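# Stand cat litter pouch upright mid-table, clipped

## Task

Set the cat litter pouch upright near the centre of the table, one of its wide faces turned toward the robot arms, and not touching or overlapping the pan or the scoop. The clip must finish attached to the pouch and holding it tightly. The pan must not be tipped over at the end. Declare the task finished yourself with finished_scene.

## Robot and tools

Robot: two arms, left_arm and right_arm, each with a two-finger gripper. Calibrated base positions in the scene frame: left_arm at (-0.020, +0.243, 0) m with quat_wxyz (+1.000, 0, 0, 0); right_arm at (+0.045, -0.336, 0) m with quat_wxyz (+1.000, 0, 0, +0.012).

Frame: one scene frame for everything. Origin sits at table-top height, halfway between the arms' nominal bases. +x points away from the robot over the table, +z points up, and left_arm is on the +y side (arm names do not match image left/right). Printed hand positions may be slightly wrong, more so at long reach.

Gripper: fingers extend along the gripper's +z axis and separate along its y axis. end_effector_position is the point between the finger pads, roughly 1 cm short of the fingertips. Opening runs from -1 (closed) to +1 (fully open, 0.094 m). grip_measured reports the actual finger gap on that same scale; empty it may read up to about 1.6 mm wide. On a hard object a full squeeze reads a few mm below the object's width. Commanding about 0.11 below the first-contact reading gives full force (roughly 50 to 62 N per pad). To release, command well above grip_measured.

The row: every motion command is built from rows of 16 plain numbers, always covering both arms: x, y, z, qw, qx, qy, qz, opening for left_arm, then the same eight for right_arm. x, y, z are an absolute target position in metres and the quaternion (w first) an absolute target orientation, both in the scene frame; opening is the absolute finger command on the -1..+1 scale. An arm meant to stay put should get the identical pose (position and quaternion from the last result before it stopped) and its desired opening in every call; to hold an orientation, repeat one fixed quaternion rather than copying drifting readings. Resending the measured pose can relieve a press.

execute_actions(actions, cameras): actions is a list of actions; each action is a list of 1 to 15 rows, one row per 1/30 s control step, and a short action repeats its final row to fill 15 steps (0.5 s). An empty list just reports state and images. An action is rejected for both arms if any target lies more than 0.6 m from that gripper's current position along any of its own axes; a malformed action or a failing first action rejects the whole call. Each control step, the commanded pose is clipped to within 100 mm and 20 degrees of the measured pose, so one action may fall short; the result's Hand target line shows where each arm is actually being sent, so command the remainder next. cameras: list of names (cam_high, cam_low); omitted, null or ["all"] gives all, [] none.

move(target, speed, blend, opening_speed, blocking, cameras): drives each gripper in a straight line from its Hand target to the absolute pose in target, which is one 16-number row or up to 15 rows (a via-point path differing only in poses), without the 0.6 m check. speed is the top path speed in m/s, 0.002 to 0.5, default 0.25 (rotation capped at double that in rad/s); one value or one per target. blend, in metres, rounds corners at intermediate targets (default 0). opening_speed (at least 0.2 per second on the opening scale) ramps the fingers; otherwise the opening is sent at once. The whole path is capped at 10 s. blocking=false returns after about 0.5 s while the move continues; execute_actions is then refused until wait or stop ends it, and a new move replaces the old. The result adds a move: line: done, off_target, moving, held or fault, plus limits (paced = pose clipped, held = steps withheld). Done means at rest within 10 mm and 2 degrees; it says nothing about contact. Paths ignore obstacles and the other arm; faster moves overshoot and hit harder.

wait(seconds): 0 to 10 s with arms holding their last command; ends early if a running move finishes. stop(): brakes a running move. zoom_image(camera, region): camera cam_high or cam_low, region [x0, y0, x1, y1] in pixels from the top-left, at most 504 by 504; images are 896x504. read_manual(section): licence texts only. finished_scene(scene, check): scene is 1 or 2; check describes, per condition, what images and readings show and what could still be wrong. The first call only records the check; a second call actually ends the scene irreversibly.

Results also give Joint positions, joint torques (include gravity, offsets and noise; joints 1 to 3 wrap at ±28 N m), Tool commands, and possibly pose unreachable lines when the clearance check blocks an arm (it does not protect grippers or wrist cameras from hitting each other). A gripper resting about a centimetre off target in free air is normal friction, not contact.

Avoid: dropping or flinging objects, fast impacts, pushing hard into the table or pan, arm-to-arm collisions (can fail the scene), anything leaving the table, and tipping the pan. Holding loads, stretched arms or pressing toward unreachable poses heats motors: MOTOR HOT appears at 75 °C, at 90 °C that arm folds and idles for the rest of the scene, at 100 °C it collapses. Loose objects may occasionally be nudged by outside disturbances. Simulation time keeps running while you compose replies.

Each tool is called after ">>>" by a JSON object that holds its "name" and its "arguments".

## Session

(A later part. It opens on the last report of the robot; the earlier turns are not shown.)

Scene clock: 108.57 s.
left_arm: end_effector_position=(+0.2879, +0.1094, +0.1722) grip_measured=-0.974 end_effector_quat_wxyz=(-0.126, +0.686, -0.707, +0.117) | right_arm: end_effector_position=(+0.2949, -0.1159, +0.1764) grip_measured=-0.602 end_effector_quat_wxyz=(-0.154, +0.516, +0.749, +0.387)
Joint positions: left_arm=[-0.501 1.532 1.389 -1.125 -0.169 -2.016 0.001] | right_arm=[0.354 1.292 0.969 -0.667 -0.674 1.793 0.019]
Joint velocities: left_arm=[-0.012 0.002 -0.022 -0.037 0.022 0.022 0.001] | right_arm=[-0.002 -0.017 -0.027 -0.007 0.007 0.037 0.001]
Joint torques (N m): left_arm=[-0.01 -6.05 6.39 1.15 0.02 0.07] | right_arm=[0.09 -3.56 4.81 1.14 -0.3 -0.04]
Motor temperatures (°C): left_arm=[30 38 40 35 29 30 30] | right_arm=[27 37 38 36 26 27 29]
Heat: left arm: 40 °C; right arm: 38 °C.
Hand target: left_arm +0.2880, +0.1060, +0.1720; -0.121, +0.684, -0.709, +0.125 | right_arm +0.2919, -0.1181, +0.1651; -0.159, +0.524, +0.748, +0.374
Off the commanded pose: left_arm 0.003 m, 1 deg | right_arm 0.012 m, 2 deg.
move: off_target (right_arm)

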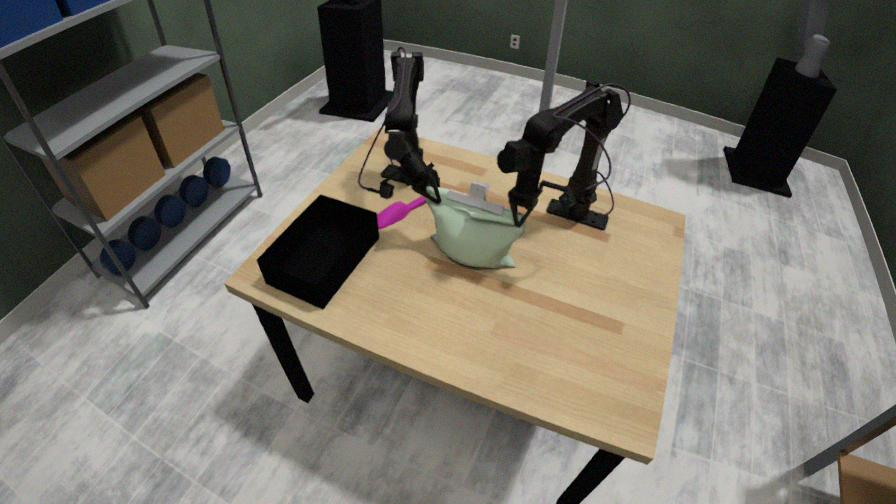

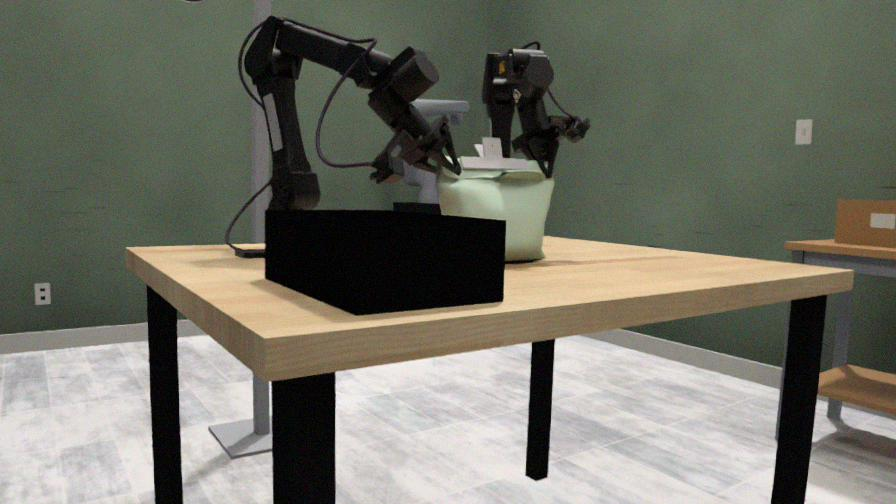

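>>> {"name": "move", "arguments": {"target": [[0.288, 0.106, 0.172, 0.1206, -0.6841, 0.7084, -0.1249, -1.0, 0.292, -0.118, 0.165, -0.1589, 0.5240, 0.7483, 0.3744, -0.35], [0.288, 0.106, 0.172, 0.1206, -0.6841, 0.7084, -0.1249, -1.0, 0.282, -0.166, 0.209, -0.1589, 0.5240, 0.7483, 0.3744, -0.35]], "speed": 0.05, "opening_speed": 0.5}}

>>> {"name": "zoom_image", "arguments": {"camera": "cam_high", "region": [400, 150, 560, 300]}}

>>> {"name": "zoom_image", "arguments": {"camera": "cam_low", "region": [400, 90, 660, 290]}}

Scene clock: 110.90 s.
left_arm: end_effector_position=(+0.2879, +0.1094, +0.1722) grip_measured=-0.974 end_effector_quat_wxyz=(-0.126, +0.686, -0.707, +0.117) | right_arm: end_effector_position=(+0.2819, -0.1657, +0.1957) grip_measured=-0.352 end_effector_quat_wxyz=(-0.163, +0.532, +0.747, +0.364)
Joint positions: left_arm=[-0.501 1.532 1.389 -1.125 -0.169 -2.016 0.001] | right_arm=[0.169 1.252 1.063 -0.995 -0.744 1.583 0.03]
Joint velocities: left_arm=[0.017 0.022 -0.012 -0.022 0.081 -0.037 -0.001] | right_arm=[-0.012 -0.012 -0.017 0.051 -0.022 0.095 -0.001]
Joint torques (N m): left_arm=[0.03 -5.97 6.22 1.16 0.03 0.04] | right_arm=[-0.77 -4.81 8.81 0.57 -0.55 -0.13]
Motor temperatures (°C): left_arm=[30 38 39 35 29 30 30] | right_arm=[27 37 38 35 26 27 29]
Heat: left arm: 39 °C; right arm: 38 °C.
Hand target: left_arm +0.2880, +0.1060, +0.1720; -0.121, +0.684, -0.708, +0.125 | right_arm +0.2818, -0.1662, +0.2086; -0.157, +0.524, +0.748, +0.375
Off the commanded pose: left_arm 0.003 m, 1 deg | right_arm 0.013 m, 2 deg.
move: off_target (right_arm)

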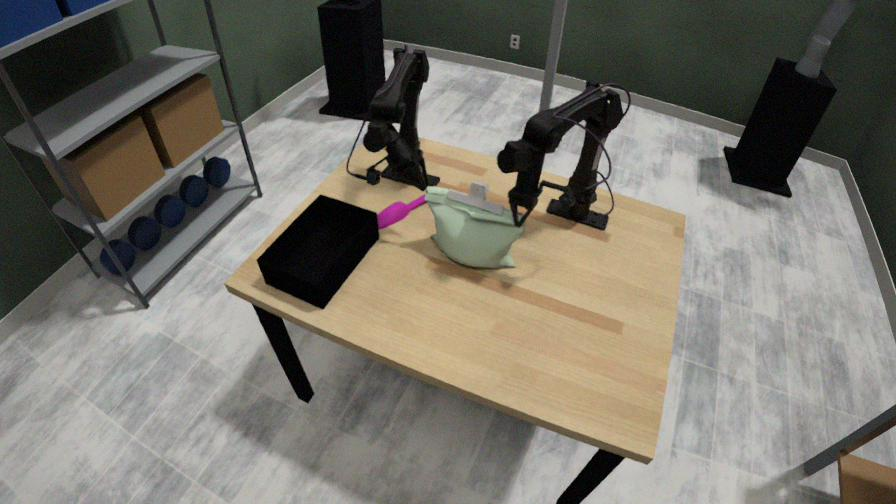

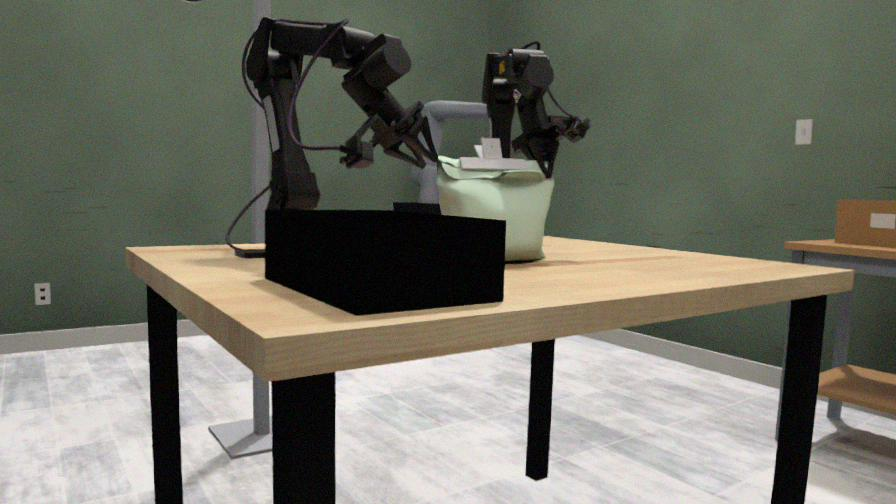

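Scaled by 3.150.

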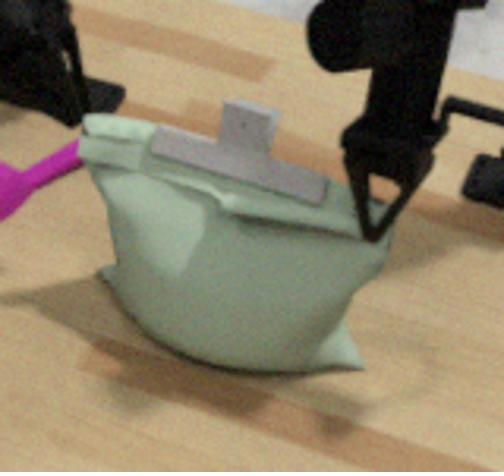

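Scaled by 1.938.

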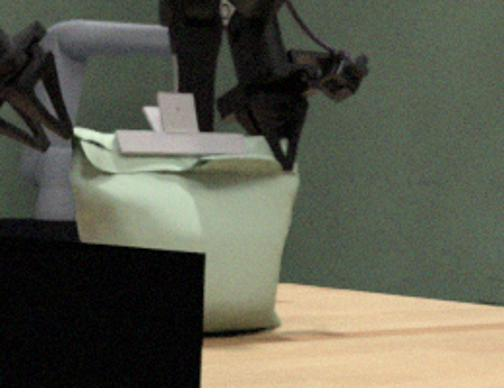

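>>> {"name": "move", "arguments": {"target": [0.288, 0.106, 0.172, 0.1206, -0.6841, 0.7084, -0.1249, -0.6, 0.282, -0.166, 0.209, -0.1589, 0.5240, 0.7483, 0.3744, -0.35], "speed": 0.03, "opening_speed": 0.4}}

>>> {"name": "zoom_image", "arguments": {"camera": "cam_high", "region": [400, 150, 560, 300]}}

>>> {"name": "zoom_image", "arguments": {"camera": "cam_low", "region": [400, 90, 660, 290]}}

Scene clock: 112.27 s.
left_arm: end_effector_position=(+0.2890, +0.1065, +0.1726) grip_measured=-0.601 end_effector_quat_wxyz=(-0.122, +0.686, -0.707, +0.123) | right_arm: end_effector_position=(+0.2801, -0.1656, +0.1954) grip_measured=-0.352 end_effector_quat_wxyz=(-0.167, +0.532, +0.747, +0.362)
Joint positions: left_arm=[-0.501 1.532 1.389 -1.116 -0.158 -2.016 0.019] | right_arm=[0.169 1.252 1.063 -1.004 -0.747 1.579 0.03]
Joint velocities: left_arm=[-0.007 0.017 -0.002 0.007 0.007 0.007 0] | right_arm=[0.007 0.002 -0.012 -0.066 0.022 0.037 0.001]
Joint torques (N m): left_arm=[-0.06 -6.04 6.19 1.05 -0.04 0.08] | right_arm=[-0.81 -4.59 9.03 0.62 -0.58 -0.19]
Motor temperatures (°C): left_arm=[30 38 39 35 29 30 30] | right_arm=[27 37 38 35 26 27 29]
Heat: left arm: 39 °C; right arm: 38 °C.
Hand target: left_arm +0.2880, +0.1060, +0.1720; -0.120, +0.684, -0.709, +0.125 | right_arm +0.2817, -0.1660, +0.2088; -0.159, +0.524, +0.748, +0.374
Off the commanded pose: left_arm 0.001 m, 0 deg | right_arm 0.014 m, 2 deg.
move: off_target (right_arm)

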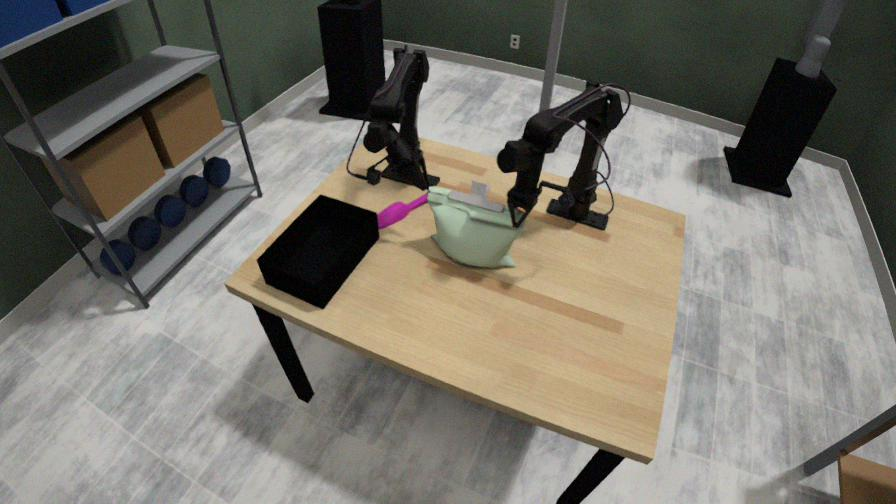

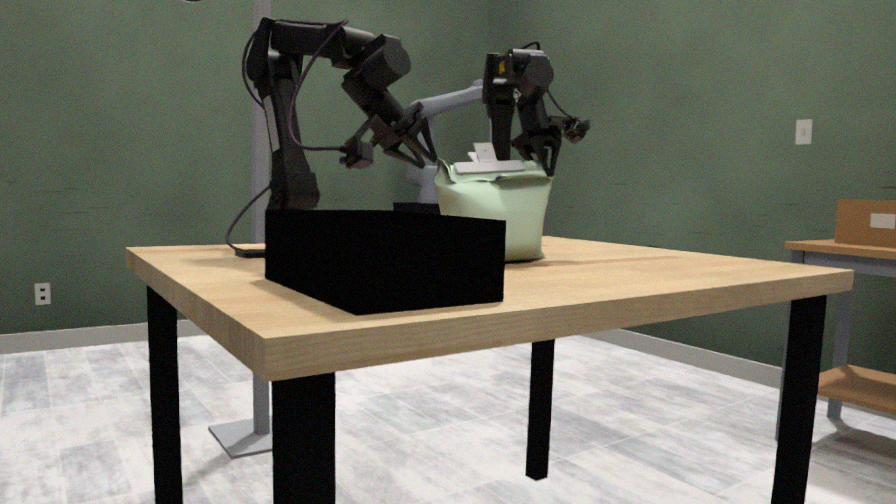

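Scaled by 3.150.

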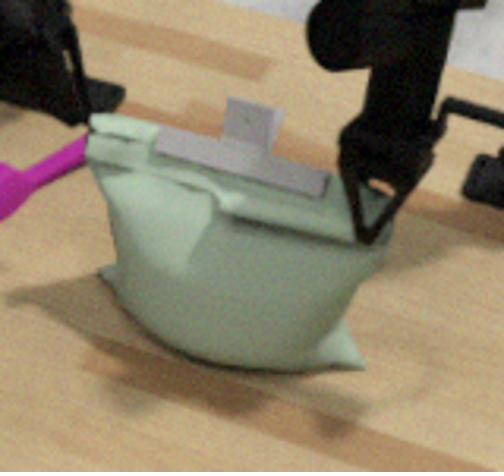

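Scaled by 1.938.

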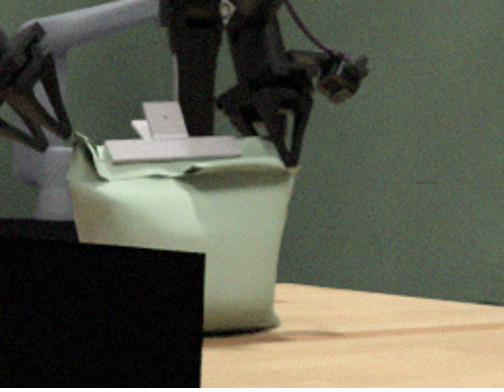

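>>> {"name": "move", "arguments": {"target": [[0.288, 0.106, 0.172, 0.1206, -0.6841, 0.7084, -0.1249, -0.35, 0.282, -0.170, 0.212, -0.1589, 0.5240, 0.7483, 0.3744, -0.35], [0.2605, 0.107, 0.247, 0.1206, -0.6841, 0.7084, -0.1249, -0.35, 0.262, -0.210, 0.232, -0.1589, 0.5240, 0.7483, 0.3744, -0.35]], "speed": 0.05, "opening_speed": 0.5}}

>>> {"name": "zoom_image", "arguments": {"camera": "cam_high", "region": [400, 150, 560, 300]}}

>>> {"name": "zoom_image", "arguments": {"camera": "cam_low", "region": [400, 90, 660, 290]}}

Scene clock: 114.90 s.
left_arm: end_effector_position=(+0.2647, +0.1041, +0.2361) grip_measured=-0.352 end_effector_quat_wxyz=(-0.113, +0.685, -0.710, +0.118) | right_arm: end_effector_position=(+0.2618, -0.2101, +0.2195) grip_measured=-0.352 end_effector_quat_wxyz=(-0.167, +0.532, +0.746, +0.363)
Joint positions: left_arm=[-0.544 1.53 1.653 -1.405 -0.156 -2.057 0.03] | right_arm=[-0.042 1.229 1.159 -1.321 -0.806 1.298 0.03]
Joint velocities: left_arm=[0.007 -0.022 0.012 0.007 0.051 -0.051 0] | right_arm=[-0.002 -0.007 0.012 -0.081 -0.066 0.022 0]
Joint torques (N m): left_arm=[-0.51 -6.53 8.29 0.72 -0.25 -0.01] | right_arm=[-0.69 -4.18 8.44 0.32 -0.66 -0.13]
Motor temperatures (°C): left_arm=[30 38 39 35 29 30 30] | right_arm=[27 37 39 34 26 27 29]
Heat: left arm: 39 °C; right arm: 39 °C.
Hand target: left_arm +0.2612, +0.1069, +0.2469; -0.121, +0.684, -0.708, +0.125 | right_arm +0.2618, -0.2104, +0.2315; -0.156, +0.525, +0.748, +0.375
Off the commanded pose: left_arm 0.012 m, 1 deg | right_arm 0.013 m, 2 deg.
move: off_target (left_arm, right_arm)

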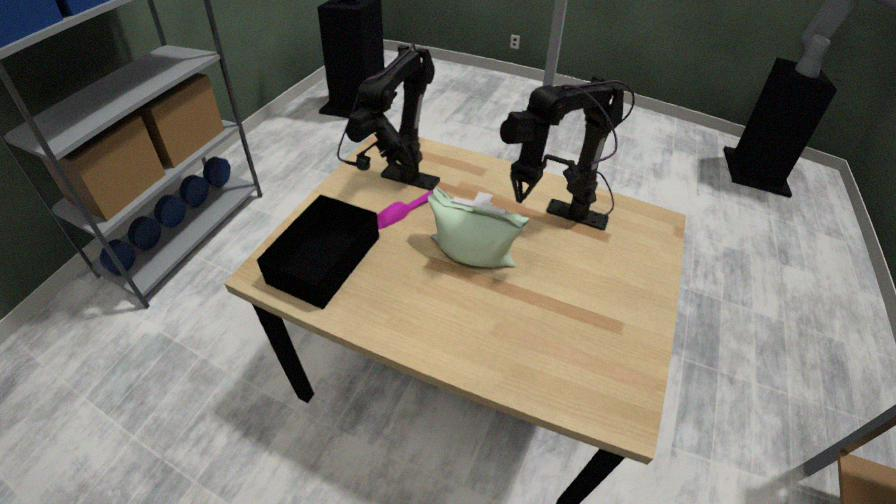

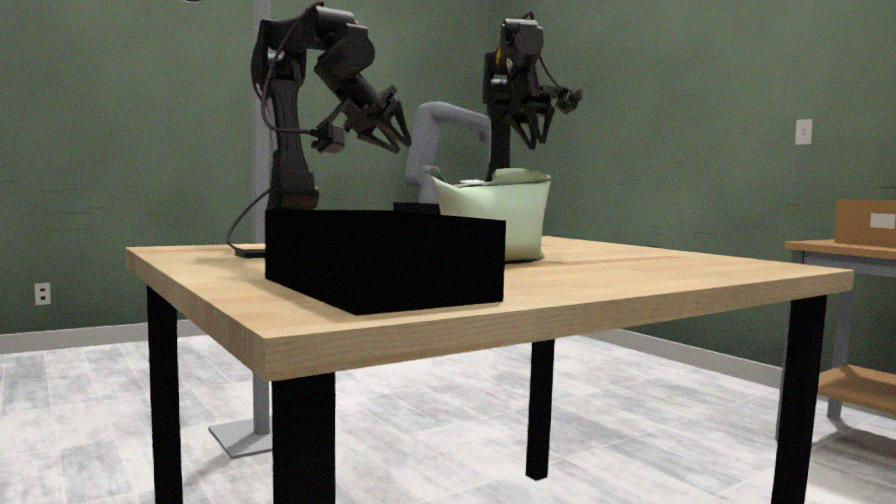

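Scaled by 3.150.

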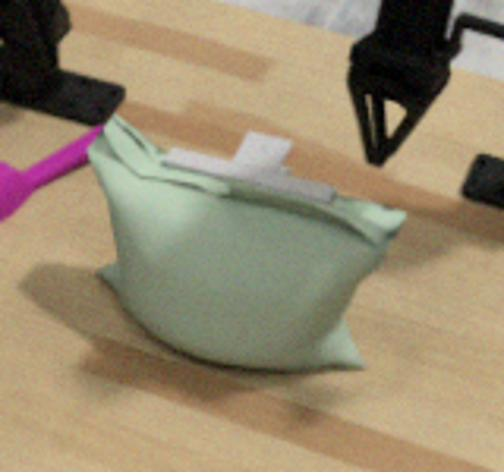

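Scaled by 1.938.

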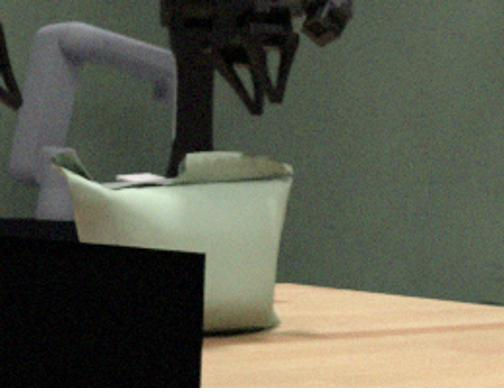

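>>> {"name": "zoom_image", "arguments": {"camera": "cam_high", "region": [425, 180, 535, 275]}}

>>> {"name": "zoom_image", "arguments": {"camera": "cam_low", "region": [420, 150, 570, 270]}}

Scaled by 4.582.

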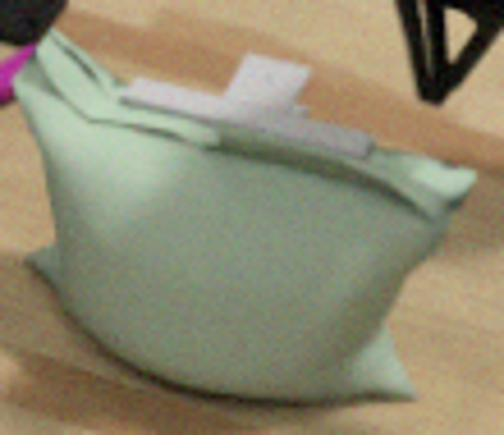

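Scaled by 3.360.

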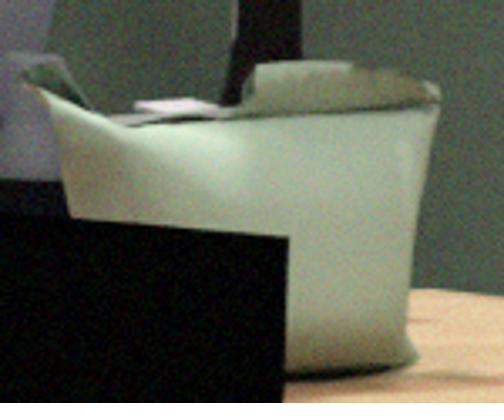

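>>> {"name": "move", "arguments": {"target": [0.200, 0.165, 0.285, 0.1913, -0.5255, 0.7790, -0.2836, -0.35, 0.225, -0.265, 0.275, -0.1589, 0.5240, 0.7483, 0.3744, -0.35], "speed": 0.12}}

>>> {"name": "zoom_image", "arguments": {"camera": "cam_high", "region": [425, 180, 535, 275]}}

>>> {"name": "zoom_image", "arguments": {"camera": "cam_low", "region": [420, 150, 570, 270]}}

Scene clock: 118.40 s.
left_arm: end_effector_position=(+0.2019, +0.1633, +0.2877) grip_measured=-0.352 end_effector_quat_wxyz=(+0.185, -0.526, +0.778, -0.289) | right_arm: end_effector_position=(+0.2258, -0.2627, +0.2677) grip_measured=-0.352 end_effector_quat_wxyz=(-0.033, +0.575, +0.722, +0.384)
Joint positions: left_arm=[-0.292 0.959 1.323 -1.238 0.073 -1.507 0.03] | right_arm=[-0.317 0.989 1.251 -1.549 -0.748 1.163 0.03]
Joint velocities: left_arm=[0.002 0.002 -0.002 0.037 -0.022 0.037 -0.001] | right_arm=[0.012 -0.007 -0.012 0.095 -0.022 -0.081 0]
Joint torques (N m): left_arm=[0.44 -0.62 5.04 1.64 0.06 0.11] | right_arm=[-0.39 -1.1 7.8 0.54 -0.4 0.03]
Motor temperatures (°C): left_arm=[30 37 39 35 29 30 30] | right_arm=[27 37 39 34 26 27 29]
Heat: left arm: 39 °C; right arm: 39 °C.
Hand target: left_arm +0.2019, +0.1643, +0.2851; +0.187, -0.523, +0.780, -0.287 | right_arm +0.2246, -0.2640, +0.2747; -0.021, +0.574, +0.723, +0.385
Off the commanded pose: left_arm 0.004 m, 1 deg | right_arm 0.008 m, 16 deg.
joint sent to its limit (right arm) — joint 4 (wrist pitch), lower limit. The joint targets are off in orientation, not in position.
move: off_target (right_arm)

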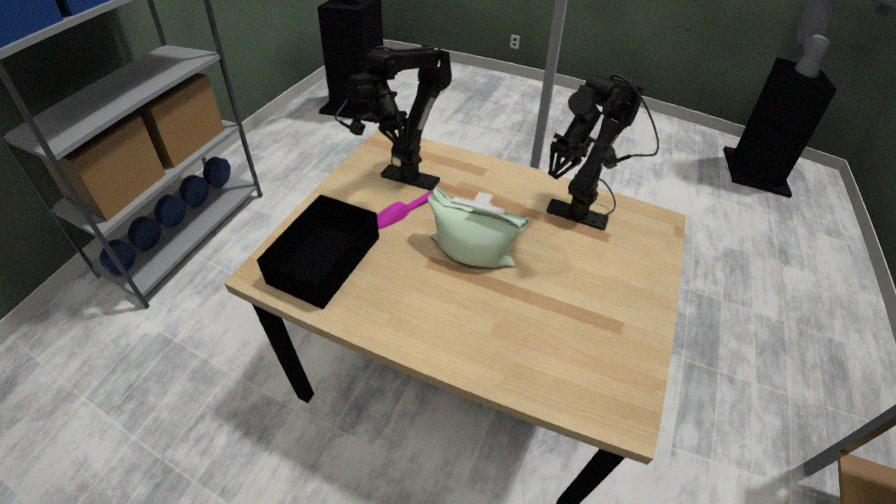

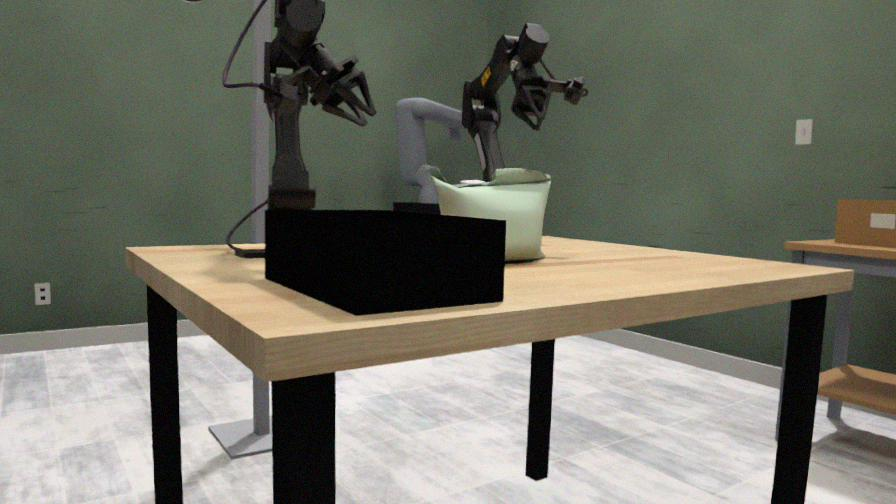

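Scaled by 4.582.

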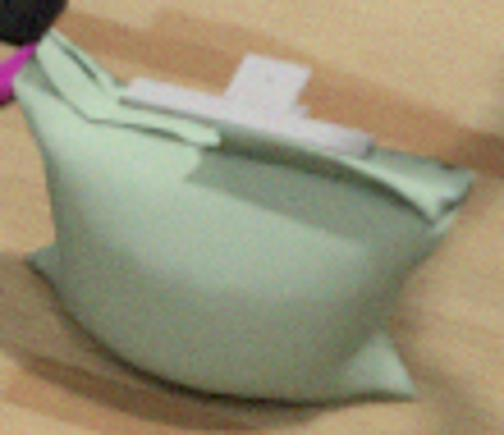

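Scaled by 3.360.

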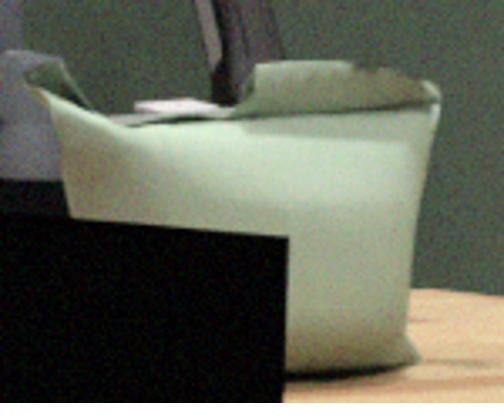

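>>> {"name": "finished_scene", "arguments": {"scene": 1, "check": "Pouch stands upright on its base (cam_high and cam_low both show base flat on table, top up), centre about (0.28,0.0) which is within ~3 cm of the table middle; base seam line az ~89 deg so broad side faces -x (arms). It stayed unchanged between the release picture and the picture 3.5 s later. Pan upright at far corner untouched, scoop near the right base, both >10 cm away. Clip: white bar still spans the folded header in cam_high zoom; it stayed attached while the header was hanging vertically during the lift, so jaws hold film; the picture cannot directly show jaw force. Could be missed: clip bite slipping or a disturbance push; nothing in the pictures suggests it. Both grippers open and away from the pouch."}}

This call ended nothing. Check each condition that your pictures could not show: look closer or test it, and mend what is not met. Then call finished_scene again.

>>> {"name": "zoom_image", "arguments": {"camera": "cam_high", "region": [440, 180, 530, 230]}}

>>> {"name": "zoom_image", "arguments": {"camera": "cam_low", "region": [420, 160, 560, 200]}}

Scaled by 5.600.

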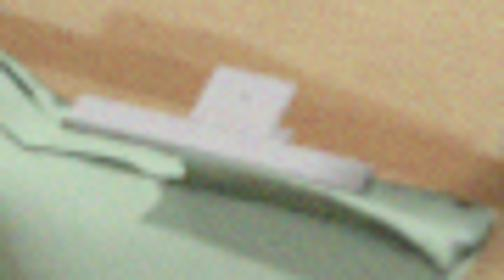

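Scaled by 3.600.

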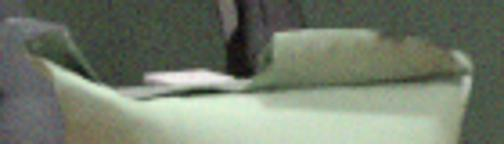

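>>> {"name": "finished_scene", "arguments": {"scene": 1, "check": "Re-zoomed cam_high and cam_low: pouch upright and still, base on the table centred about (0.285,0.0) vs table centre (0.27,0.01), base line parallel to y so a broad side faces the arms. Pan upright, scoop and pan each more than 10 cm from the pouch. Clip bar spans the header with film emerging below both ends of the bar; it carried its own weight while the pouch hung from the header, so it grips. Grippers are open and away. Unseen: jaw force itself; no sign of loosening compared to earlier pictures."}}

The scene is finished: the task was done.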